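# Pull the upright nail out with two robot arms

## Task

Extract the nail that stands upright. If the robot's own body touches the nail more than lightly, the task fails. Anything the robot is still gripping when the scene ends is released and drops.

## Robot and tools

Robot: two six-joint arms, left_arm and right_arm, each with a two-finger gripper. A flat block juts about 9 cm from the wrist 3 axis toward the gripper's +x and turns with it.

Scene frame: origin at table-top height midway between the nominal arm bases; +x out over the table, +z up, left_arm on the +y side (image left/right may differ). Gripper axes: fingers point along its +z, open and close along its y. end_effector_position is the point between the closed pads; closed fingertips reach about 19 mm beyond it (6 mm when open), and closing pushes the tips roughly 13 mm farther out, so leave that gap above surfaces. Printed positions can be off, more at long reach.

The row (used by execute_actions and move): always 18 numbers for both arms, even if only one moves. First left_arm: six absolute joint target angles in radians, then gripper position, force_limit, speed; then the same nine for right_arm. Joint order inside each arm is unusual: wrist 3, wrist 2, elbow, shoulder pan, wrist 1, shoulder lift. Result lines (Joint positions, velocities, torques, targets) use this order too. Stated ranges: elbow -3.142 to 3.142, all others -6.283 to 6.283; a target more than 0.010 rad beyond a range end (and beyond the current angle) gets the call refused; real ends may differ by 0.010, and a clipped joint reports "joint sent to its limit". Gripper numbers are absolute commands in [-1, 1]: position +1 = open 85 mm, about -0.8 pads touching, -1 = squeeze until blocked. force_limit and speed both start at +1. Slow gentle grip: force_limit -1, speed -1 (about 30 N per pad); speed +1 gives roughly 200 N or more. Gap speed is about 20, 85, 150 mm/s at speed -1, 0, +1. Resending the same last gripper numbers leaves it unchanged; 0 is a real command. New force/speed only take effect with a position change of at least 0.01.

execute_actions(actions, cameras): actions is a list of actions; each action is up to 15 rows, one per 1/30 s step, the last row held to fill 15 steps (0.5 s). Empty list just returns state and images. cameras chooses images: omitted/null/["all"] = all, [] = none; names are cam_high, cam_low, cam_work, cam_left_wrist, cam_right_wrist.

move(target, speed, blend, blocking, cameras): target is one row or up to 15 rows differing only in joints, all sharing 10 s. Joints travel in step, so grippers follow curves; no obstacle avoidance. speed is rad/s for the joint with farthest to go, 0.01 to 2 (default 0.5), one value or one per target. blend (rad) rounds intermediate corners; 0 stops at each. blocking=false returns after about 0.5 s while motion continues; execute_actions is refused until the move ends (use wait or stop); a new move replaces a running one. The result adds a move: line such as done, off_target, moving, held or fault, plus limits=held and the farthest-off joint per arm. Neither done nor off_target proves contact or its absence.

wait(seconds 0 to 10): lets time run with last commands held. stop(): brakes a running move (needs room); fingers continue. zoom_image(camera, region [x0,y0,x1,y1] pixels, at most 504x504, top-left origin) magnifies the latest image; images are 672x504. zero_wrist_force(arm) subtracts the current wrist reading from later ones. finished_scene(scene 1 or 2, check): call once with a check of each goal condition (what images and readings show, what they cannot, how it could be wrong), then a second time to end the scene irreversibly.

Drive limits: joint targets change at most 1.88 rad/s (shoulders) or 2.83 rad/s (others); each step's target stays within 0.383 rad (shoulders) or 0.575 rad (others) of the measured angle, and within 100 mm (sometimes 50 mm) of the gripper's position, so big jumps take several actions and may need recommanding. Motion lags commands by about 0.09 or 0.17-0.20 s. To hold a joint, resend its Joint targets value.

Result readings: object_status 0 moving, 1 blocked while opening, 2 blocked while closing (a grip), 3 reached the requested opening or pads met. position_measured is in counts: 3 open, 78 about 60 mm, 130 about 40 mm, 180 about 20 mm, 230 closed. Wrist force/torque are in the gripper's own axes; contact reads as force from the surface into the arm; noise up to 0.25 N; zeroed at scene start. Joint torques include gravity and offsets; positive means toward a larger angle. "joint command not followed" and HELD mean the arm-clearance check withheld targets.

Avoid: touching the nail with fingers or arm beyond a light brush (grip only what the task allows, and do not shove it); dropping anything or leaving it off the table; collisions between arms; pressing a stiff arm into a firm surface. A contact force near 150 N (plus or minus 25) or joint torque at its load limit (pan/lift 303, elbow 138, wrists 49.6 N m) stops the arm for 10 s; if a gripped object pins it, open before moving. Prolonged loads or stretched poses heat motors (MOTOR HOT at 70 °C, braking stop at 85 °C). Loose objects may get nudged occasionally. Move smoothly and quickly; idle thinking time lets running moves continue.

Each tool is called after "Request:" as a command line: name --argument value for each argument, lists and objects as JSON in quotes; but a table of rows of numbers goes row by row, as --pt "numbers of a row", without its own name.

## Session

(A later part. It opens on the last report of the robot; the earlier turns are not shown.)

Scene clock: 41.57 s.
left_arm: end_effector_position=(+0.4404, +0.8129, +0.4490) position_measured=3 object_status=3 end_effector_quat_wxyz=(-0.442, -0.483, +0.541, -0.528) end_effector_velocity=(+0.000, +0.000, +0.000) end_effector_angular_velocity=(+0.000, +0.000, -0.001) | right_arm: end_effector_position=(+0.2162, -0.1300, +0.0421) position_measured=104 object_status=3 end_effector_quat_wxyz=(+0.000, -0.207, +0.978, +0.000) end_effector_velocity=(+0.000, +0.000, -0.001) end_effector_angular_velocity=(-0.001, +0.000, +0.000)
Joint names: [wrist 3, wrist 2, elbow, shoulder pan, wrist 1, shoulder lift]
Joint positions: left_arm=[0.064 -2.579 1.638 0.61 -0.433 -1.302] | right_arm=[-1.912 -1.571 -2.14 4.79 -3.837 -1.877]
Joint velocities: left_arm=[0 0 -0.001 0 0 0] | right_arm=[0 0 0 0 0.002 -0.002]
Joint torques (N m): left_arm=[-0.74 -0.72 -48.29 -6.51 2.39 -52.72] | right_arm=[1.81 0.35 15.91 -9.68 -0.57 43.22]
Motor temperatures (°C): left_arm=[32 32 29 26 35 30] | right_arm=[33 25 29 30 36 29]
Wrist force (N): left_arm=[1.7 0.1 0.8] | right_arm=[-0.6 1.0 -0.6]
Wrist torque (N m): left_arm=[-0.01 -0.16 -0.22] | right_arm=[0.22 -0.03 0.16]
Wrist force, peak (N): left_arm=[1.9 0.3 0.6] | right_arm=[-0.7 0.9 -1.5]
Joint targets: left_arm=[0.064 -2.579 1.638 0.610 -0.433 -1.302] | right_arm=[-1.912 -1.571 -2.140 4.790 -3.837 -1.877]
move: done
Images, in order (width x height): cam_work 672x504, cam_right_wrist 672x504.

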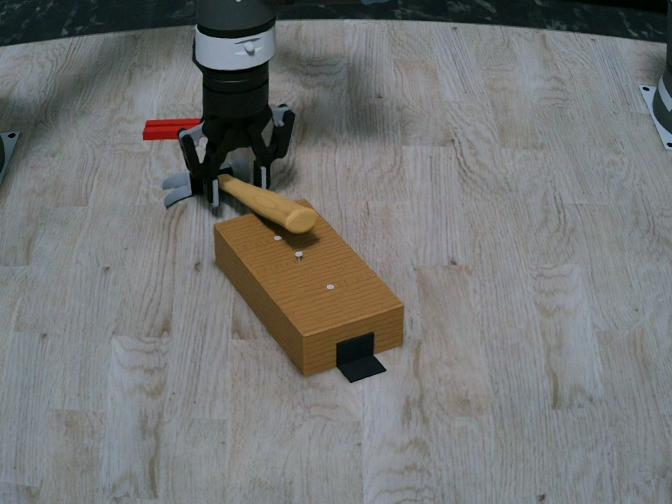

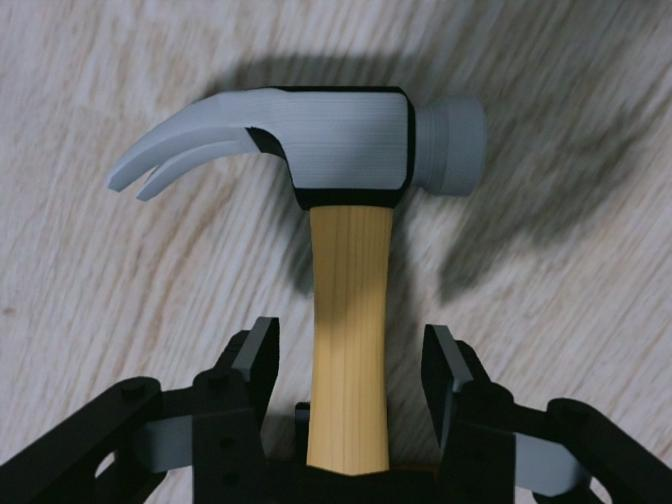

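Request:
move --target '[0.064,-2.579,1.638,0.610,-0.433,-1.302,1,1,1,-1.9117,-1.5708,-2.1405,4.7904,-3.8367,-1.8768,-1,1,1]' --cameras '[]'

Request:
move --target '[0.064,-2.579,1.638,0.610,-0.433,-1.302,1,1,1,-1.9117,-1.5708,-2.0857,4.7904,-4.0094,-1.7589,-1,1,1]' --speed 0.2 --cameras '["cam_right_wrist","cam_work","cam_low"]'

Request:
zoom_image --camera "cam_low" --region '[180, 40, 360, 220]'

Request:
zoom_image --camera "cam_work" --region '[160, 30, 420, 390]'

Scene clock: 42.77 s.
left_arm: end_effector_position=(+0.4404, +0.8129, +0.4490) position_measured=3 object_status=3 end_effector_quat_wxyz=(-0.442, -0.483, +0.541, -0.528) end_effector_velocity=(+0.000, +0.000, +0.001) end_effector_angular_velocity=(+0.001, -0.002, -0.001) | right_arm: end_effector_position=(+0.2162, -0.1300, +0.0421) position_measured=178 object_status=2 end_effector_quat_wxyz=(+0.000, -0.207, +0.978, +0.000) end_effector_velocity=(-0.001, +0.000, +0.000) end_effector_angular_velocity=(+0.000, +0.000, +0.001)
Joint names: [wrist 3, wrist 2, elbow, shoulder pan, wrist 1, shoulder lift]
Joint positions: left_arm=[0.064 -2.579 1.638 0.61 -0.433 -1.302] | right_arm=[-1.912 -1.571 -2.141 4.79 -3.837 -1.877]
Joint velocities: left_arm=[0 0 -0.001 -0.001 0 -0.001] | right_arm=[0.001 0 0 0.001 0.001 0]
Joint torques (N m): left_arm=[-0.98 -0.46 -47.16 -7.6 2.4 -55.09] | right_arm=[2 1.55 18.17 -14.06 -1.13 42.64]
Motor temperatures (°C): left_arm=[32 32 29 26 35 30] | right_arm=[33 25 29 30 36 29]
Wrist force (N): left_arm=[1.7 0.4 0.8] | right_arm=[1.9 -2.3 -43.0]
Wrist torque (N m): left_arm=[0.05 -0.17 -0.21] | right_arm=[0.66 -0.05 -0.77]
Wrist force, peak (N): left_arm=[1.9 0.2 0.7] | right_arm=[2.4 -2.2 -44.4]
Joint targets: left_arm=[0.064 -2.579 1.638 0.610 -0.433 -1.302] | right_arm=[-1.912 -1.571 -2.140 4.790 -3.837 -1.877]
move: done
No camera images: "cameras" was empty.

Scene clock: 44.07 s.
left_arm: end_effector_position=(+0.4404, +0.8129, +0.4490) position_measured=3 object_status=3 end_effector_quat_wxyz=(-0.442, -0.483, +0.541, -0.528) end_effector_velocity=(+0.000, +0.000, +0.000) end_effector_angular_velocity=(-0.001, +0.000, +0.001) | right_arm: end_effector_position=(+0.2162, -0.1300, +0.1291) position_measured=178 object_status=2 end_effector_quat_wxyz=(+0.000, -0.207, +0.978, +0.000) end_effector_velocity=(+0.000, +0.000, +0.001) end_effector_angular_velocity=(-0.002, +0.000, +0.000)
Joint names: [wrist 3, wrist 2, elbow, shoulder pan, wrist 1, shoulder lift]
Joint positions: left_arm=[0.064 -2.579 1.638 0.61 -0.433 -1.302] | right_arm=[-1.912 -1.571 -2.086 4.79 -4.009 -1.759]
Joint velocities: left_arm=[0.001 -0.001 0.001 0 0 0] | right_arm=[0 0 0.001 0.001 -0.003 0]
Joint torques (N m): left_arm=[-0.63 -0.53 -48.36 -4.89 3.1 -53.48] | right_arm=[2.06 2.62 34.93 -14.64 -9.3 64.79]
Motor temperatures (°C): left_arm=[32 32 29 26 35 30] | right_arm=[33 25 29 30 36 29]
Wrist force (N): left_arm=[1.6 0.2 0.5] | right_arm=[-1.1 0.3 4.2]
Wrist torque (N m): left_arm=[0.02 -0.14 -0.21] | right_arm=[0.05 -0.20 0.20]
Wrist force, peak (N): left_arm=[1.8 0.3 0.8] | right_arm=[2.0 -2.1 -42.7]
Joint targets: left_arm=[0.064 -2.579 1.638 0.610 -0.433 -1.302] | right_arm=[-1.912 -1.571 -2.086 4.790 -4.009 -1.759]
move: done
Images, in order (width x height): cam_low 672x504, cam_work 672x504, cam_right_wrist 672x504.

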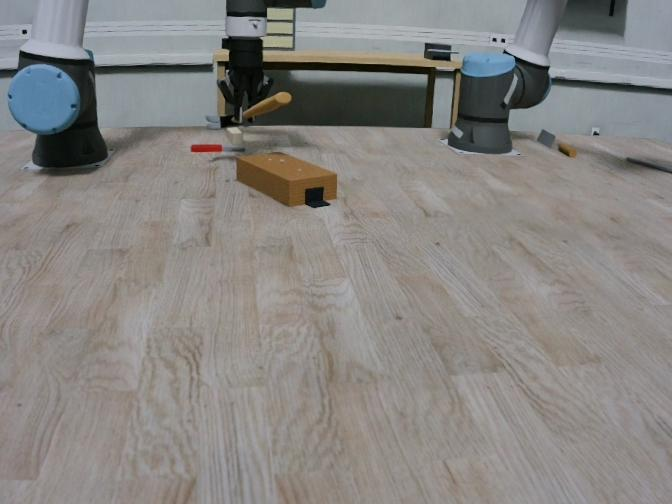

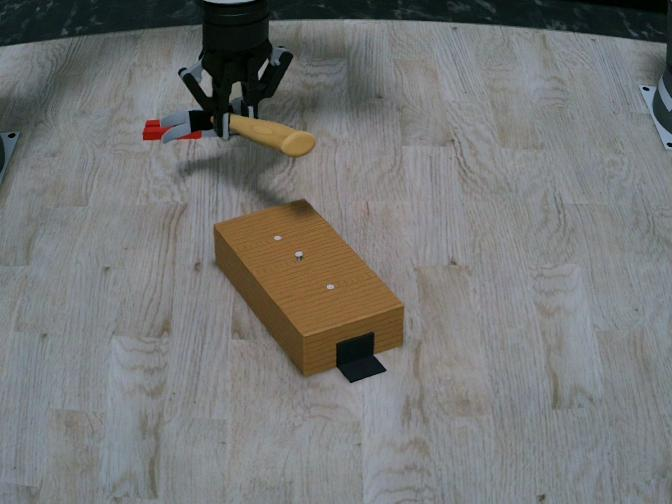

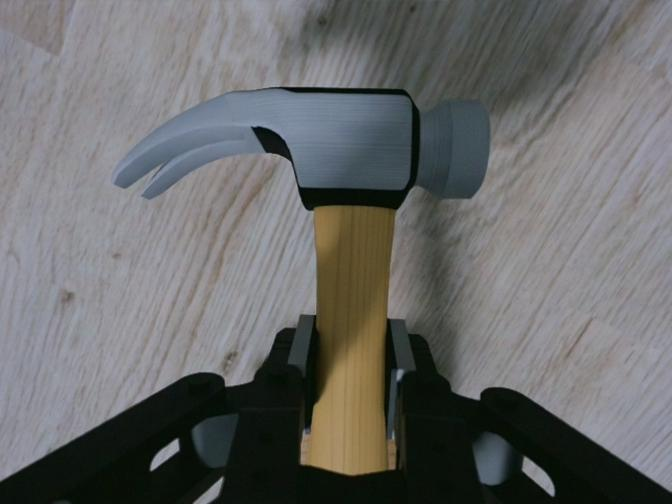

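Scaled by 2.800 from the camera's 672x504 image, which has a finer 960x720 frame.

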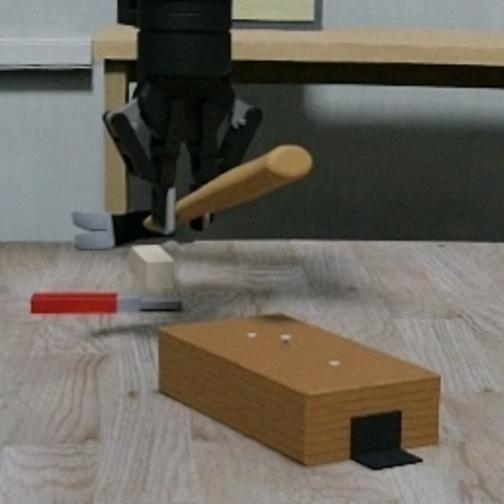

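Scaled by 1.400 from the camera's 672x504 image, which has a finer 960x720 frame.

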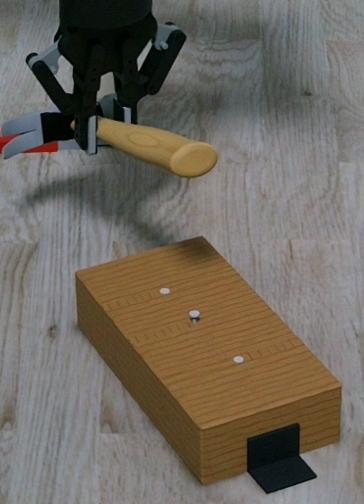

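Request:
move --pt "0.064 -2.579 1.638 0.610 -0.433 -1.302 1 1 1 -1.9117 -1.5708 -2.0253 4.7904 -4.1462 -1.6825 -1 1 1" --pt "0.064 -2.579 1.638 0.610 -0.433 -1.302 1 1 1 -3.8048 -2.6424 -1.8158 4.0928 -4.0844 -1.9153 -1 1 1" --speed 0.5 --cameras '["cam_work","cam_low","cam_left_wrist","cam_high"]'

Scene clock: 50.87 s.
left_arm: end_effector_position=(+0.4404, +0.8129, +0.4490) position_measured=3 object_status=3 end_effector_quat_wxyz=(-0.442, -0.483, +0.541, -0.528) end_effector_velocity=(+0.000, -0.001, +0.000) end_effector_angular_velocity=(+0.000, +0.000, -0.001) | right_arm: end_effector_position=(+0.3447, -0.0677, +0.2992) position_measured=178 object_status=2 end_effector_quat_wxyz=(+0.056, +0.627, -0.588, -0.508) end_effector_velocity=(+0.001, -0.001, +0.001) end_effector_angular_velocity=(+0.001, +0.000, -0.002)
Joint names: [wrist 3, wrist 2, elbow, shoulder pan, wrist 1, shoulder lift]
Joint positions: left_arm=[0.064 -2.579 1.638 0.61 -0.433 -1.302] | right_arm=[-3.805 -2.642 -1.816 4.093 -4.084 -1.915]
Joint velocities: left_arm=[0 0 0.001 -0.001 0 -0.001] | right_arm=[-0.001 -0.001 0 -0.002 0 0]
Joint torques (N m): left_arm=[-0.24 -0.61 -48.49 -6.56 3.82 -58.53] | right_arm=[-2.87 -6.32 38.52 -17.32 -1.75 57.83]
Motor temperatures (°C): left_arm=[32 32 29 26 35 30] | right_arm=[33 25 29 30 36 29]
Wrist force (N): left_arm=[1.7 0.3 0.8] | right_arm=[-0.5 -1.4 2.0]
Wrist torque (N m): left_arm=[0.02 -0.16 -0.22] | right_arm=[0.09 -0.04 -0.01]
Wrist force, peak (N): left_arm=[2.0 0.6 0.6] | right_arm=[-0.4 -0.1 7.3]
Joint targets: left_arm=[0.064 -2.579 1.638 0.610 -0.433 -1.302] | right_arm=[-3.805 -2.642 -1.816 4.093 -4.084 -1.915]
move: done
Images, in order (width x height): cam_high 672x504, cam_low 672x504, cam_work 672x504, cam_left_wrist 672x504.

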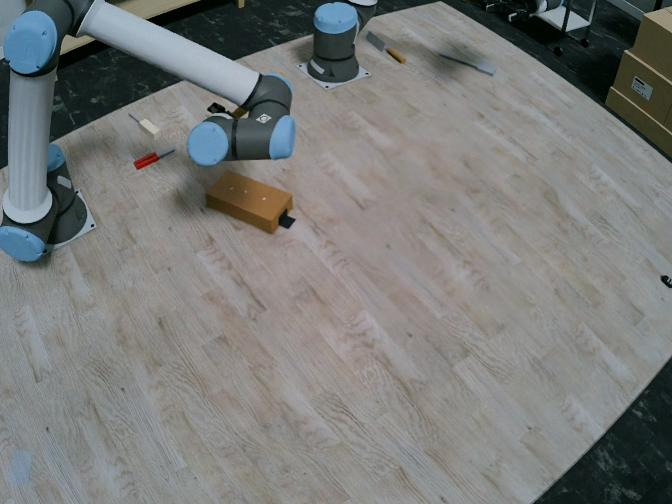

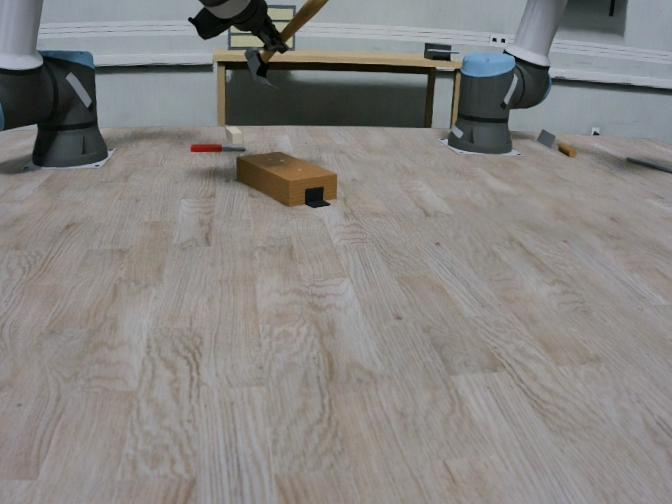

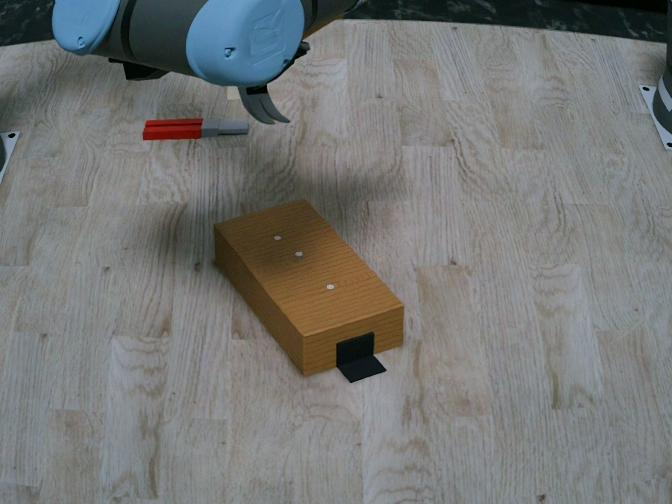

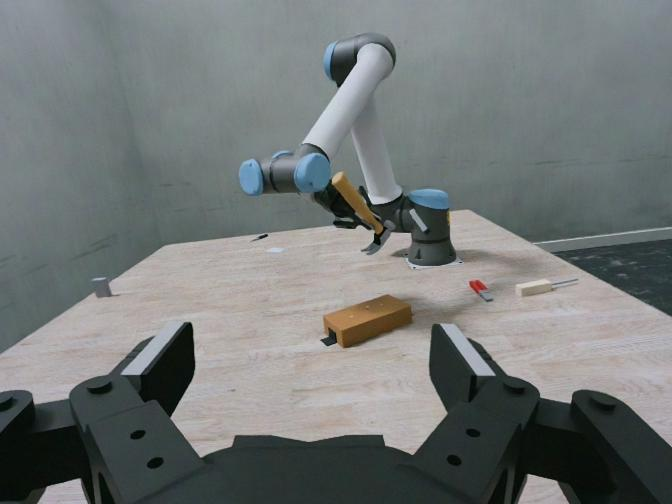

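Request:
move --target '[0.064,-2.579,1.638,0.610,-0.433,-1.302,1,1,1,-3.8048,-2.6424,-1.8780,4.0928,-3.9163,-2.0213,-1,1,1]' --speed 0.2 --cameras '["cam_work","cam_low","cam_left_wrist"]'

Request:
zoom_image --camera "cam_work" --region '[200, 130, 400, 280]'

Request:
zoom_image --camera "cam_low" --region '[220, 80, 360, 190]'

Request:
zoom_image --camera "cam_left_wrist" --region '[320, 240, 440, 340]'

Scene clock: 52.50 s.
left_arm: end_effector_position=(+0.4404, +0.8129, +0.4490) position_measured=3 object_status=3 end_effector_quat_wxyz=(-0.442, -0.483, +0.541, -0.528) end_effector_velocity=(+0.000, +0.001, +0.000) end_effector_angular_velocity=(+0.000, +0.001, +0.001) | right_arm: end_effector_position=(+0.3446, -0.0677, +0.1991) position_measured=178 object_status=2 end_effector_quat_wxyz=(+0.056, +0.627, -0.588, -0.508) end_effector_velocity=(-0.001, +0.001, -0.001) end_effector_angular_velocity=(+0.001, -0.001, +0.002)
Joint names: [wrist 3, wrist 2, elbow, shoulder pan, wrist 1, shoulder lift]
Joint positions: left_arm=[0.064 -2.579 1.638 0.61 -0.433 -1.302] | right_arm=[-3.805 -2.642 -1.878 4.093 -3.916 -2.021]
Joint velocities: left_arm=[0 0 0 0.001 0 0] | right_arm=[0 0 -0.001 0.002 0.003 -0.001]
Joint torques (N m): left_arm=[-0.42 -0.71 -47.01 -8.54 3.71 -56.87] | right_arm=[-2.72 -3.56 20.7 -13.83 -1.02 63.18]
Motor temperatures (°C): left_arm=[32 32 29 26 35 30] | right_arm=[33 25 29 30 36 29]
Wrist force (N): left_arm=[1.8 0.5 0.6] | right_arm=[-1.3 -1.1 2.5]
Wrist torque (N m): left_arm=[0.06 -0.19 -0.22] | right_arm=[0.20 -0.02 0.01]
Wrist force, peak (N): left_arm=[1.9 0.0 0.8] | right_arm=[-0.3 -2.7 3.3]
Joint targets: left_arm=[0.064 -2.579 1.638 0.610 -0.433 -1.302] | right_arm=[-3.805 -2.642 -1.878 4.093 -3.916 -2.021]
move: done
Images, in order (width x height): cam_low 672x504, cam_work 672x504, cam_left_wrist 672x504.

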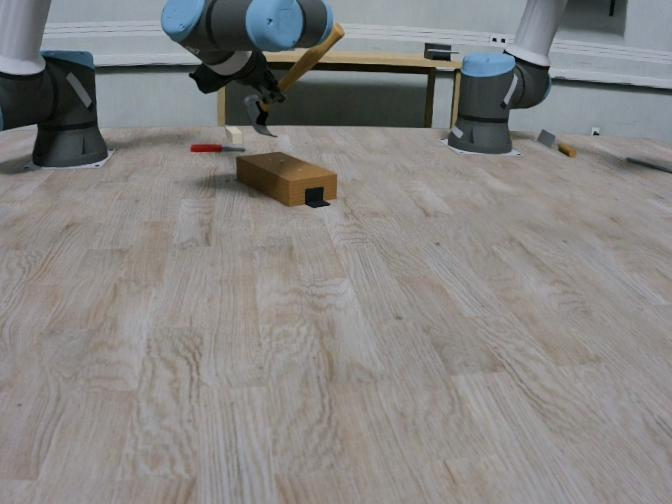

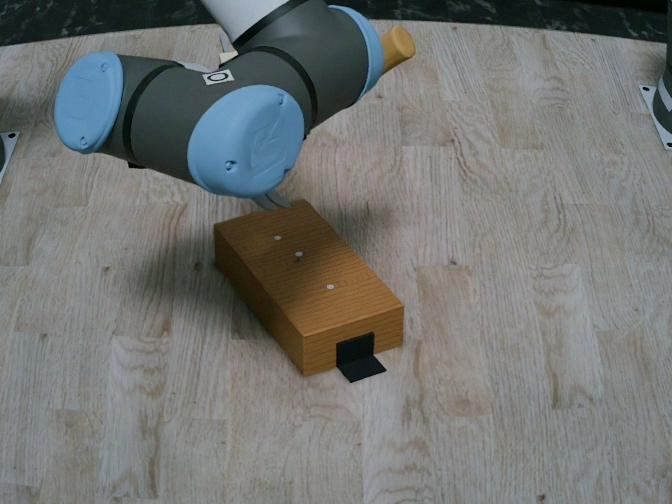

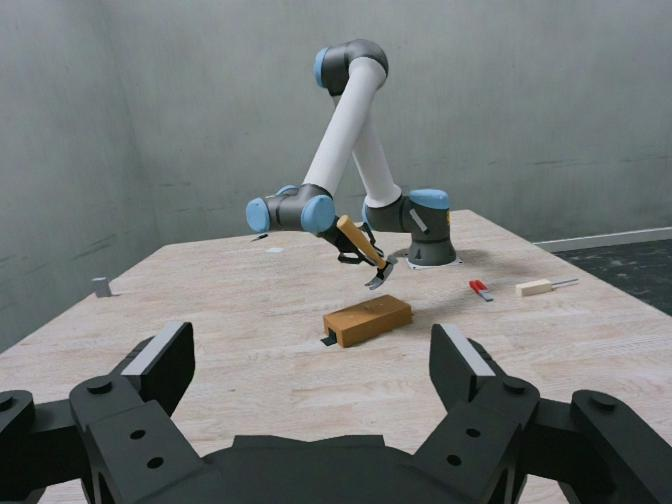

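Scaled by 2.520 from the camera's 672x504 image, which has a finer 960x720 frame.

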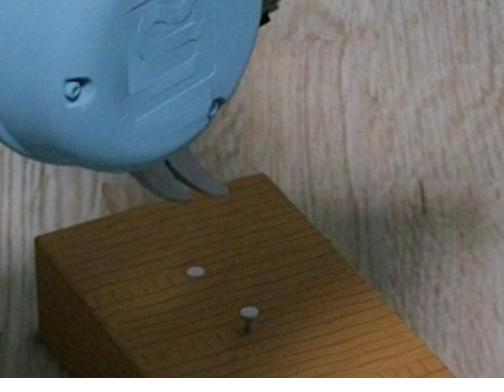

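Scaled by 3.600 from the camera's 672x504 image, which has a finer 960x720 frame.

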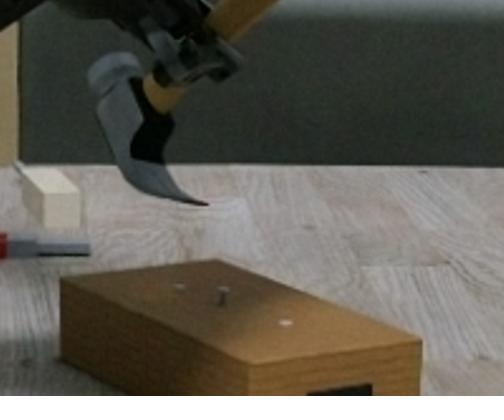

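Scaled by 4.200 from the camera's 672x504 image, which has a finer 960x720 frame.

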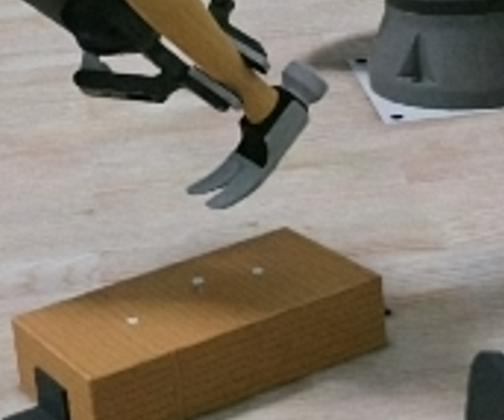

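Request:
move --target '[0.064,-2.579,1.638,0.610,-0.433,-1.302,1,1,1,-3.8048,-2.6424,-1.8945,4.0928,-3.8512,-2.0698,-1,1,1]' --speed 0.1 --cameras '["cam_work","cam_low","cam_left_wrist"]'

Request:
zoom_image --camera "cam_work" --region '[200, 130, 400, 280]'

Request:
zoom_image --camera "cam_low" --region '[220, 100, 340, 190]'

Request:
zoom_image --camera "cam_left_wrist" --region '[320, 240, 440, 340]'

Scene clock: 56.30 s.
left_arm: end_effector_position=(+0.4404, +0.8129, +0.4490) position_measured=3 object_status=3 end_effector_quat_wxyz=(-0.442, -0.483, +0.541, -0.528) end_effector_velocity=(+0.000, +0.000, +0.001) end_effector_angular_velocity=(+0.001, -0.001, +0.000) | right_arm: end_effector_position=(+0.3447, -0.0677, +0.1594) position_measured=178 object_status=2 end_effector_quat_wxyz=(+0.056, +0.627, -0.588, -0.508) end_effector_velocity=(+0.000, +0.000, +0.000) end_effector_angular_velocity=(+0.002, -0.001, +0.001)
Joint names: [wrist 3, wrist 2, elbow, shoulder pan, wrist 1, shoulder lift]
Joint positions: left_arm=[0.064 -2.579 1.638 0.61 -0.433 -1.302] | right_arm=[-3.805 -2.642 -1.894 4.093 -3.851 -2.07]
Joint velocities: left_arm=[0 0 -0.001 0 0 0] | right_arm=[0 0 0 0.001 0.002 0]
Joint torques (N m): left_arm=[-0.32 -0.75 -47.14 -7.59 4.31 -57.79] | right_arm=[-2.83 -0.1 18.99 -8.47 -1.32 62.38]
Motor temperatures (°C): left_arm=[32 32 29 26 35 30] | right_arm=[33 25 29 30 36 29]
Wrist force (N): left_arm=[1.7 0.3 0.7] | right_arm=[-0.7 -0.8 2.2]
Wrist torque (N m): left_arm=[0.02 -0.17 -0.21] | right_arm=[0.22 -0.09 0.01]
Wrist force, peak (N): left_arm=[2.1 0.3 0.8] | right_arm=[-1.2 -1.7 2.9]
Joint targets: left_arm=[0.064 -2.579 1.638 0.610 -0.433 -1.302] | right_arm=[-3.805 -2.642 -1.895 4.093 -3.851 -2.070]
move: done
Images, in order (width x height): cam_low 672x504, cam_work 672x504, cam_left_wrist 672x504.

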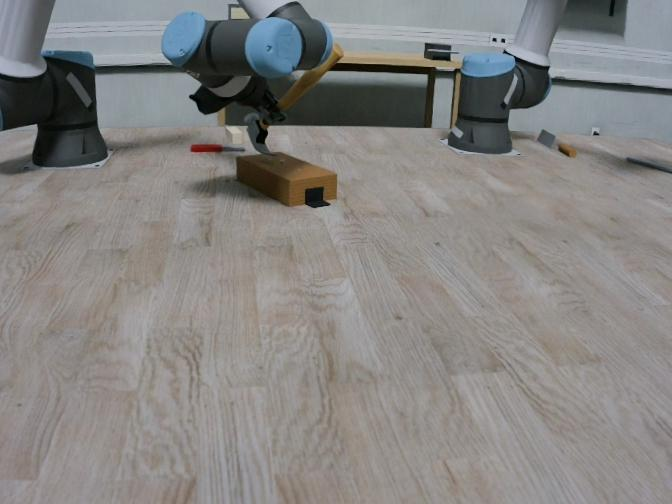

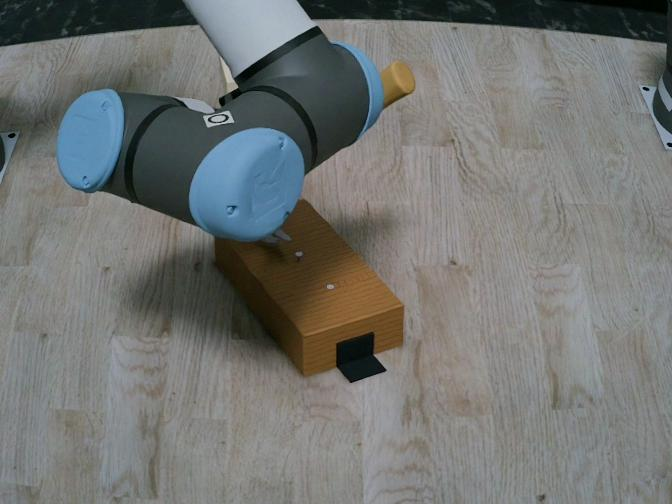

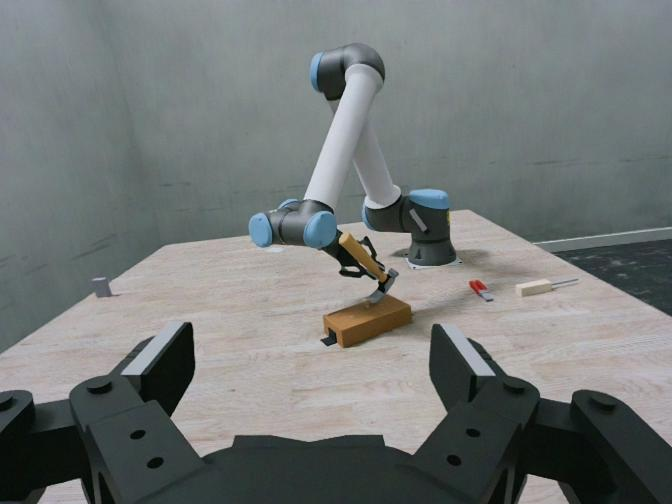

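Scaled by 2.520 from the camera's 672x504 image, which has a finer 960x720 frame.

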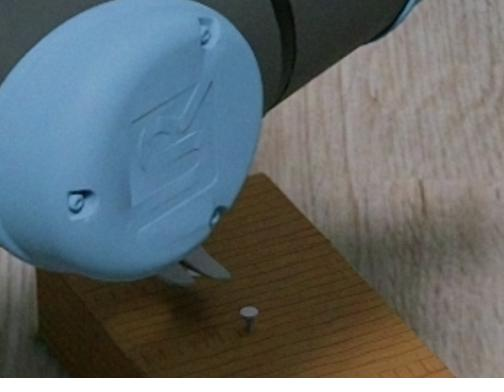

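Scaled by 4.200 from the camera's 672x504 image, which has a finer 960x720 frame.

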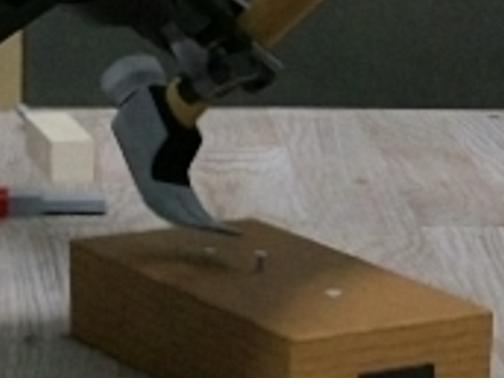

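Scaled by 4.200 from the camera's 672x504 image, which has a finer 960x720 frame.

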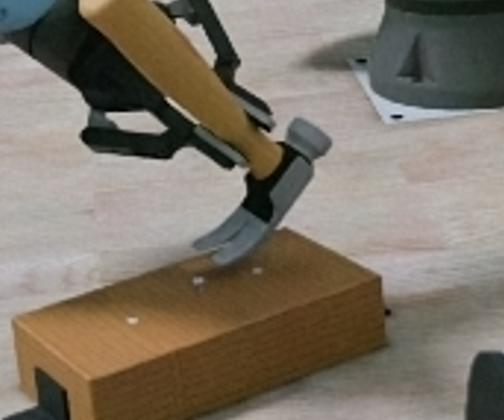

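Request:
move --target '[0.064,-2.579,1.638,0.610,-0.433,-1.302,1,1,1,-3.7649,-2.6421,-1.9075,4.1111,-3.8184,-2.0563,-1,1,1]' --speed 0.06

Request:
zoom_image --camera "cam_work" --region '[200, 130, 400, 280]'

Request:
zoom_image --camera "cam_low" --region '[220, 100, 340, 190]'

Request:
zoom_image --camera "cam_left_wrist" --region '[320, 240, 440, 340]'

Scene clock: 59.57 s.
left_arm: end_effector_position=(+0.4404, +0.8129, +0.4490) position_measured=3 object_status=3 end_effector_quat_wxyz=(-0.442, -0.483, +0.541, -0.528) end_effector_velocity=(+0.001, +0.000, -0.001) end_effector_angular_velocity=(-0.001, +0.002, +0.000) | right_arm: end_effector_position=(+0.3341, -0.0648, +0.1596) position_measured=178 object_status=2 end_effector_quat_wxyz=(+0.057, +0.627, -0.588, -0.508) end_effector_velocity=(-0.001, +0.000, +0.000) end_effector_angular_velocity=(-0.001, +0.001, +0.000)
Joint names: [wrist 3, wrist 2, elbow, shoulder pan, wrist 1, shoulder lift]
Joint positions: left_arm=[0.064 -2.579 1.638 0.61 -0.433 -1.302] | right_arm=[-3.765 -2.642 -1.907 4.111 -3.818 -2.056]
Joint velocities: left_arm=[0 0 0 0 0 0.002] | right_arm=[0.001 0 0 0.001 0 0.001]
Joint torques (N m): left_arm=[-0.13 -0.5 -46.44 -4.14 4.26 -61.42] | right_arm=[3.43 0.31 18.85 19.91 -0.91 89.07]
Motor temperatures (°C): left_arm=[32 32 29 26 35 30] | right_arm=[33 25 29 30 36 29]
Wrist force (N): left_arm=[1.7 0.3 0.7] | right_arm=[-0.2 -1.1 2.7]
Wrist torque (N m): left_arm=[0.03 -0.16 -0.21] | right_arm=[0.17 -0.20 0.04]
Wrist force, peak (N): left_arm=[2.0 0.2 0.9] | right_arm=[-0.3 -0.8 2.9]
Joint targets: left_arm=[0.064 -2.579 1.638 0.610 -0.433 -1.302] | right_arm=[-3.765 -2.642 -1.908 4.111 -3.818 -2.056]
move: done

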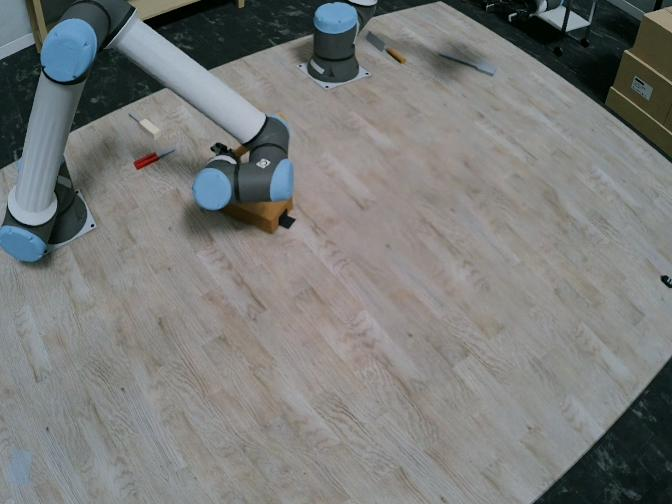

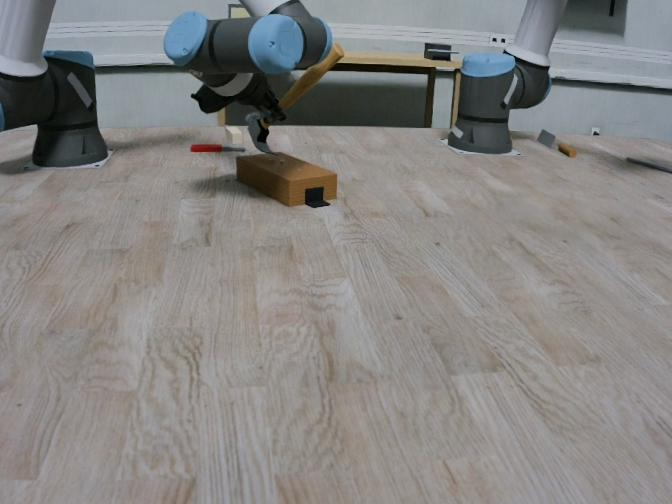

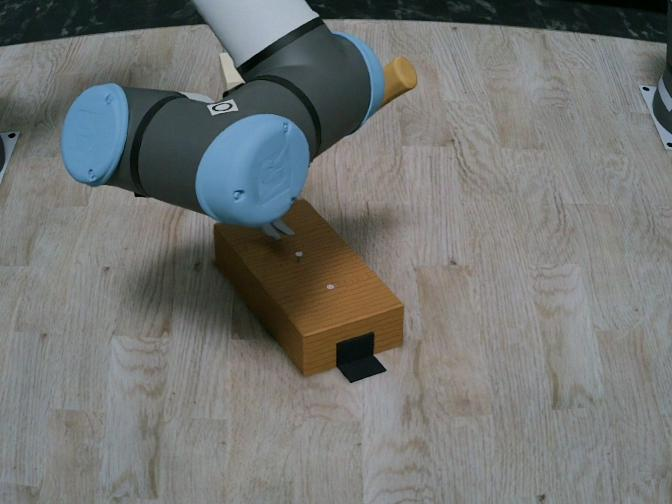

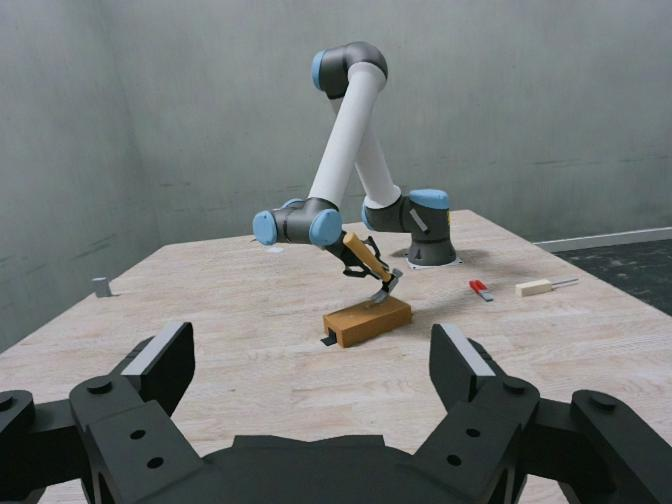

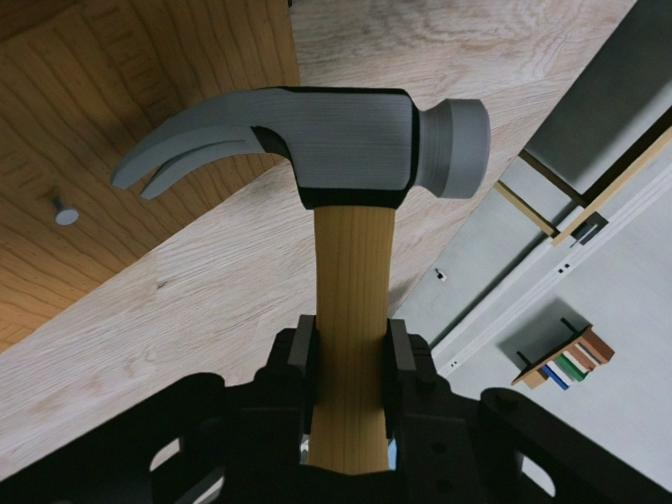

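Scaled by 2.520 from the camera's 672x504 image, which has a finer 960x720 frame.

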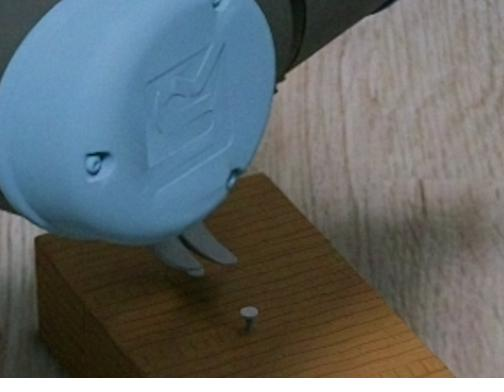

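Scaled by 4.200 from the camera's 672x504 image, which has a finer 960x720 frame.

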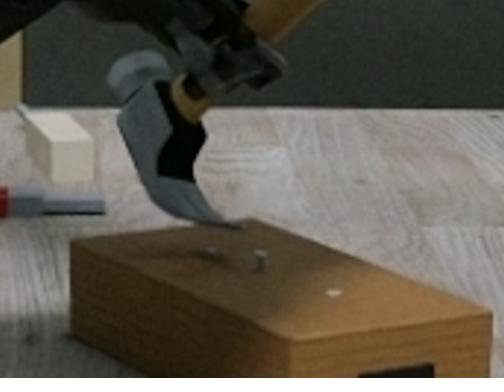

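Scaled by 4.200 from the camera's 672x504 image, which has a finer 960x720 frame.

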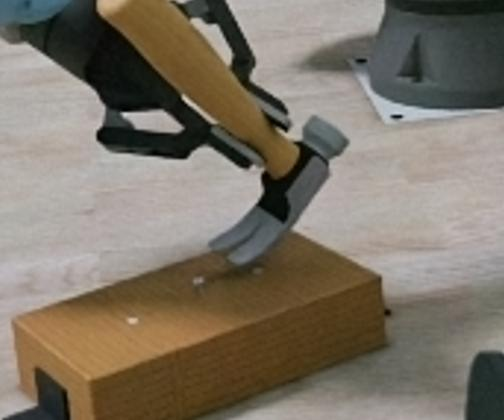

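Request:
move --target '[0.064,-2.579,1.638,0.610,-0.433,-1.302,1,1,1,-3.7491,-2.6416,-1.9094,4.1186,-3.7856,-2.0735,-1,1,1]' --speed 0.05

Request:
zoom_image --camera "cam_work" --region '[260, 205, 340, 265]'

Request:
zoom_image --camera "cam_low" --region '[240, 125, 320, 185]'

Request:
zoom_image --camera "cam_left_wrist" --region '[340, 260, 420, 320]'

Scene clock: 62.47 s.
left_arm: end_effector_position=(+0.4404, +0.8129, +0.4490) position_measured=3 object_status=3 end_effector_quat_wxyz=(-0.442, -0.483, +0.541, -0.528) end_effector_velocity=(-0.001, +0.000, +0.001) end_effector_angular_velocity=(+0.001, -0.001, +0.000) | right_arm: end_effector_position=(+0.3321, -0.0601, +0.1461) position_measured=178 object_status=2 end_effector_quat_wxyz=(+0.057, +0.626, -0.588, -0.508) end_effector_velocity=(+0.000, +0.000, -0.001) end_effector_angular_velocity=(+0.000, +0.000, +0.000)
Joint names: [wrist 3, wrist 2, elbow, shoulder pan, wrist 1, shoulder lift]
Joint positions: left_arm=[0.064 -2.579 1.638 0.61 -0.433 -1.302] | right_arm=[-3.749 -2.642 -1.909 4.119 -3.786 -2.073]
Joint velocities: left_arm=[0 0 0.001 0 0 -0.002] | right_arm=[0.001 0 0 0 0.003 -0.002]
Joint torques (N m): left_arm=[-0.03 -0.56 -46.46 -4.91 3.64 -56.67] | right_arm=[3.37 21.27 -4.01 15.93 7.68 12.03]
Motor temperatures (°C): left_arm=[32 32 29 26 35 30] | right_arm=[33 25 29 30 36 29]
Wrist force (N): left_arm=[1.8 0.1 0.4] | right_arm=[-52.5 55.8 -30.5]
Wrist torque (N m): left_arm=[-0.01 -0.17 -0.22] | right_arm=[0.10 -0.58 -0.10]
Wrist force, peak (N): left_arm=[1.9 0.1 0.8] | right_arm=[-52.5 55.8 -30.5]
Joint targets: left_arm=[0.064 -2.579 1.638 0.610 -0.433 -1.302] | right_arm=[-3.749 -2.642 -1.909 4.119 -3.786 -2.074]
move: done

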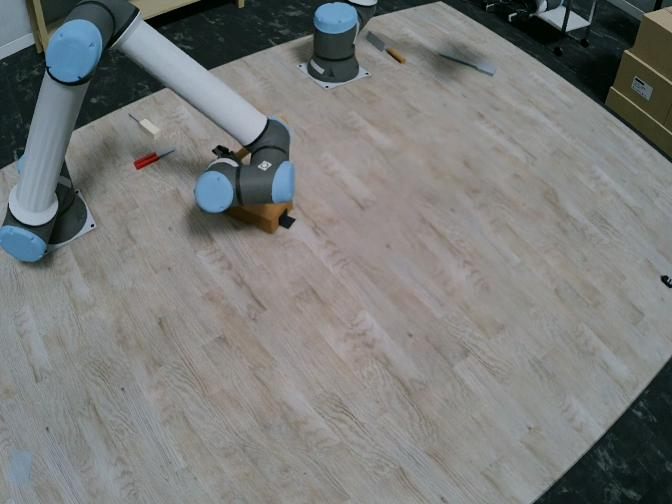

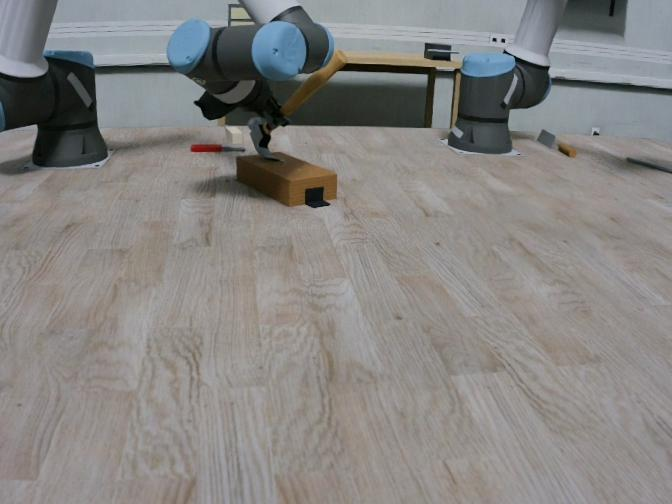

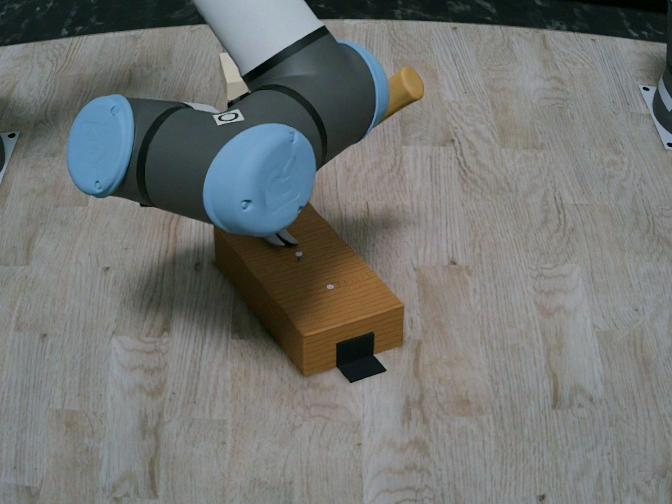

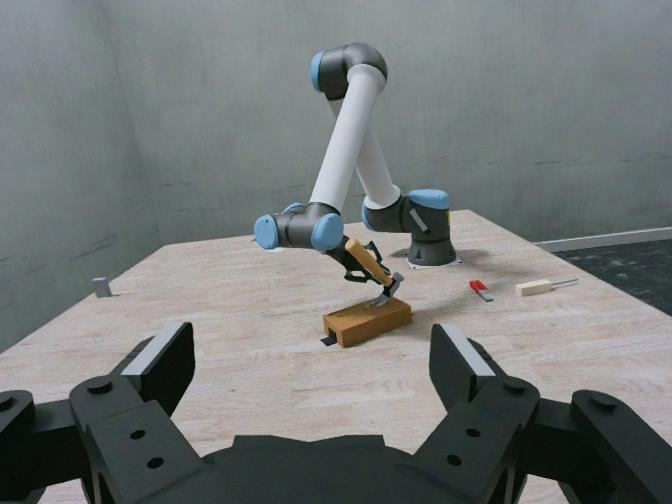

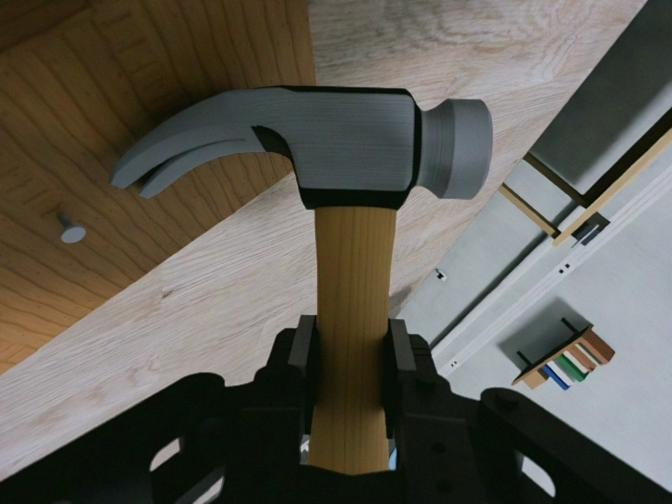

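Scaled by 6.300 from the camera's 672x504 image, which has a finer 960x720 frame.

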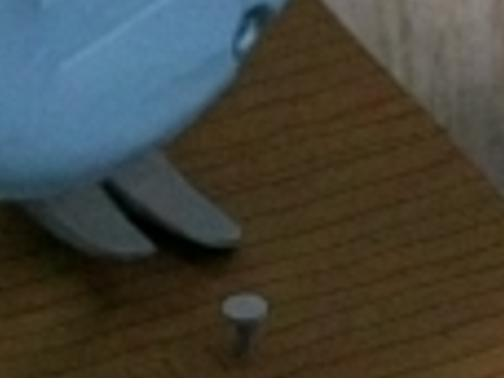

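Scaled by 6.300 from the camera's 672x504 image, which has a finer 960x720 frame.

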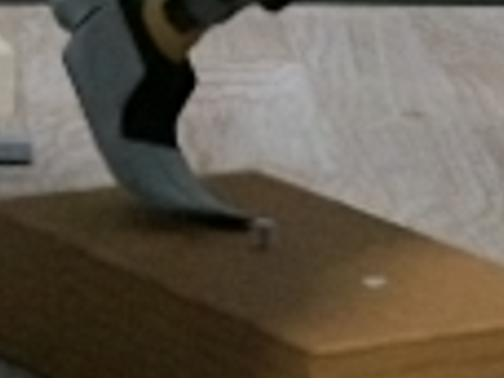

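Scaled by 6.300 from the camera's 672x504 image, which has a finer 960x720 frame.

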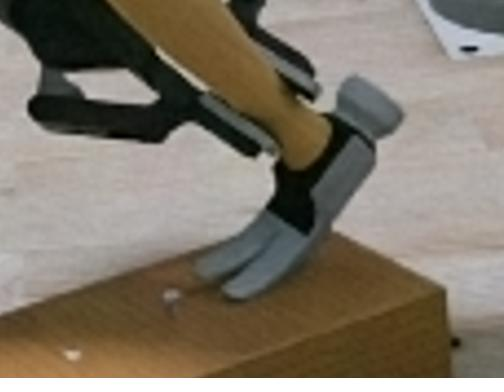

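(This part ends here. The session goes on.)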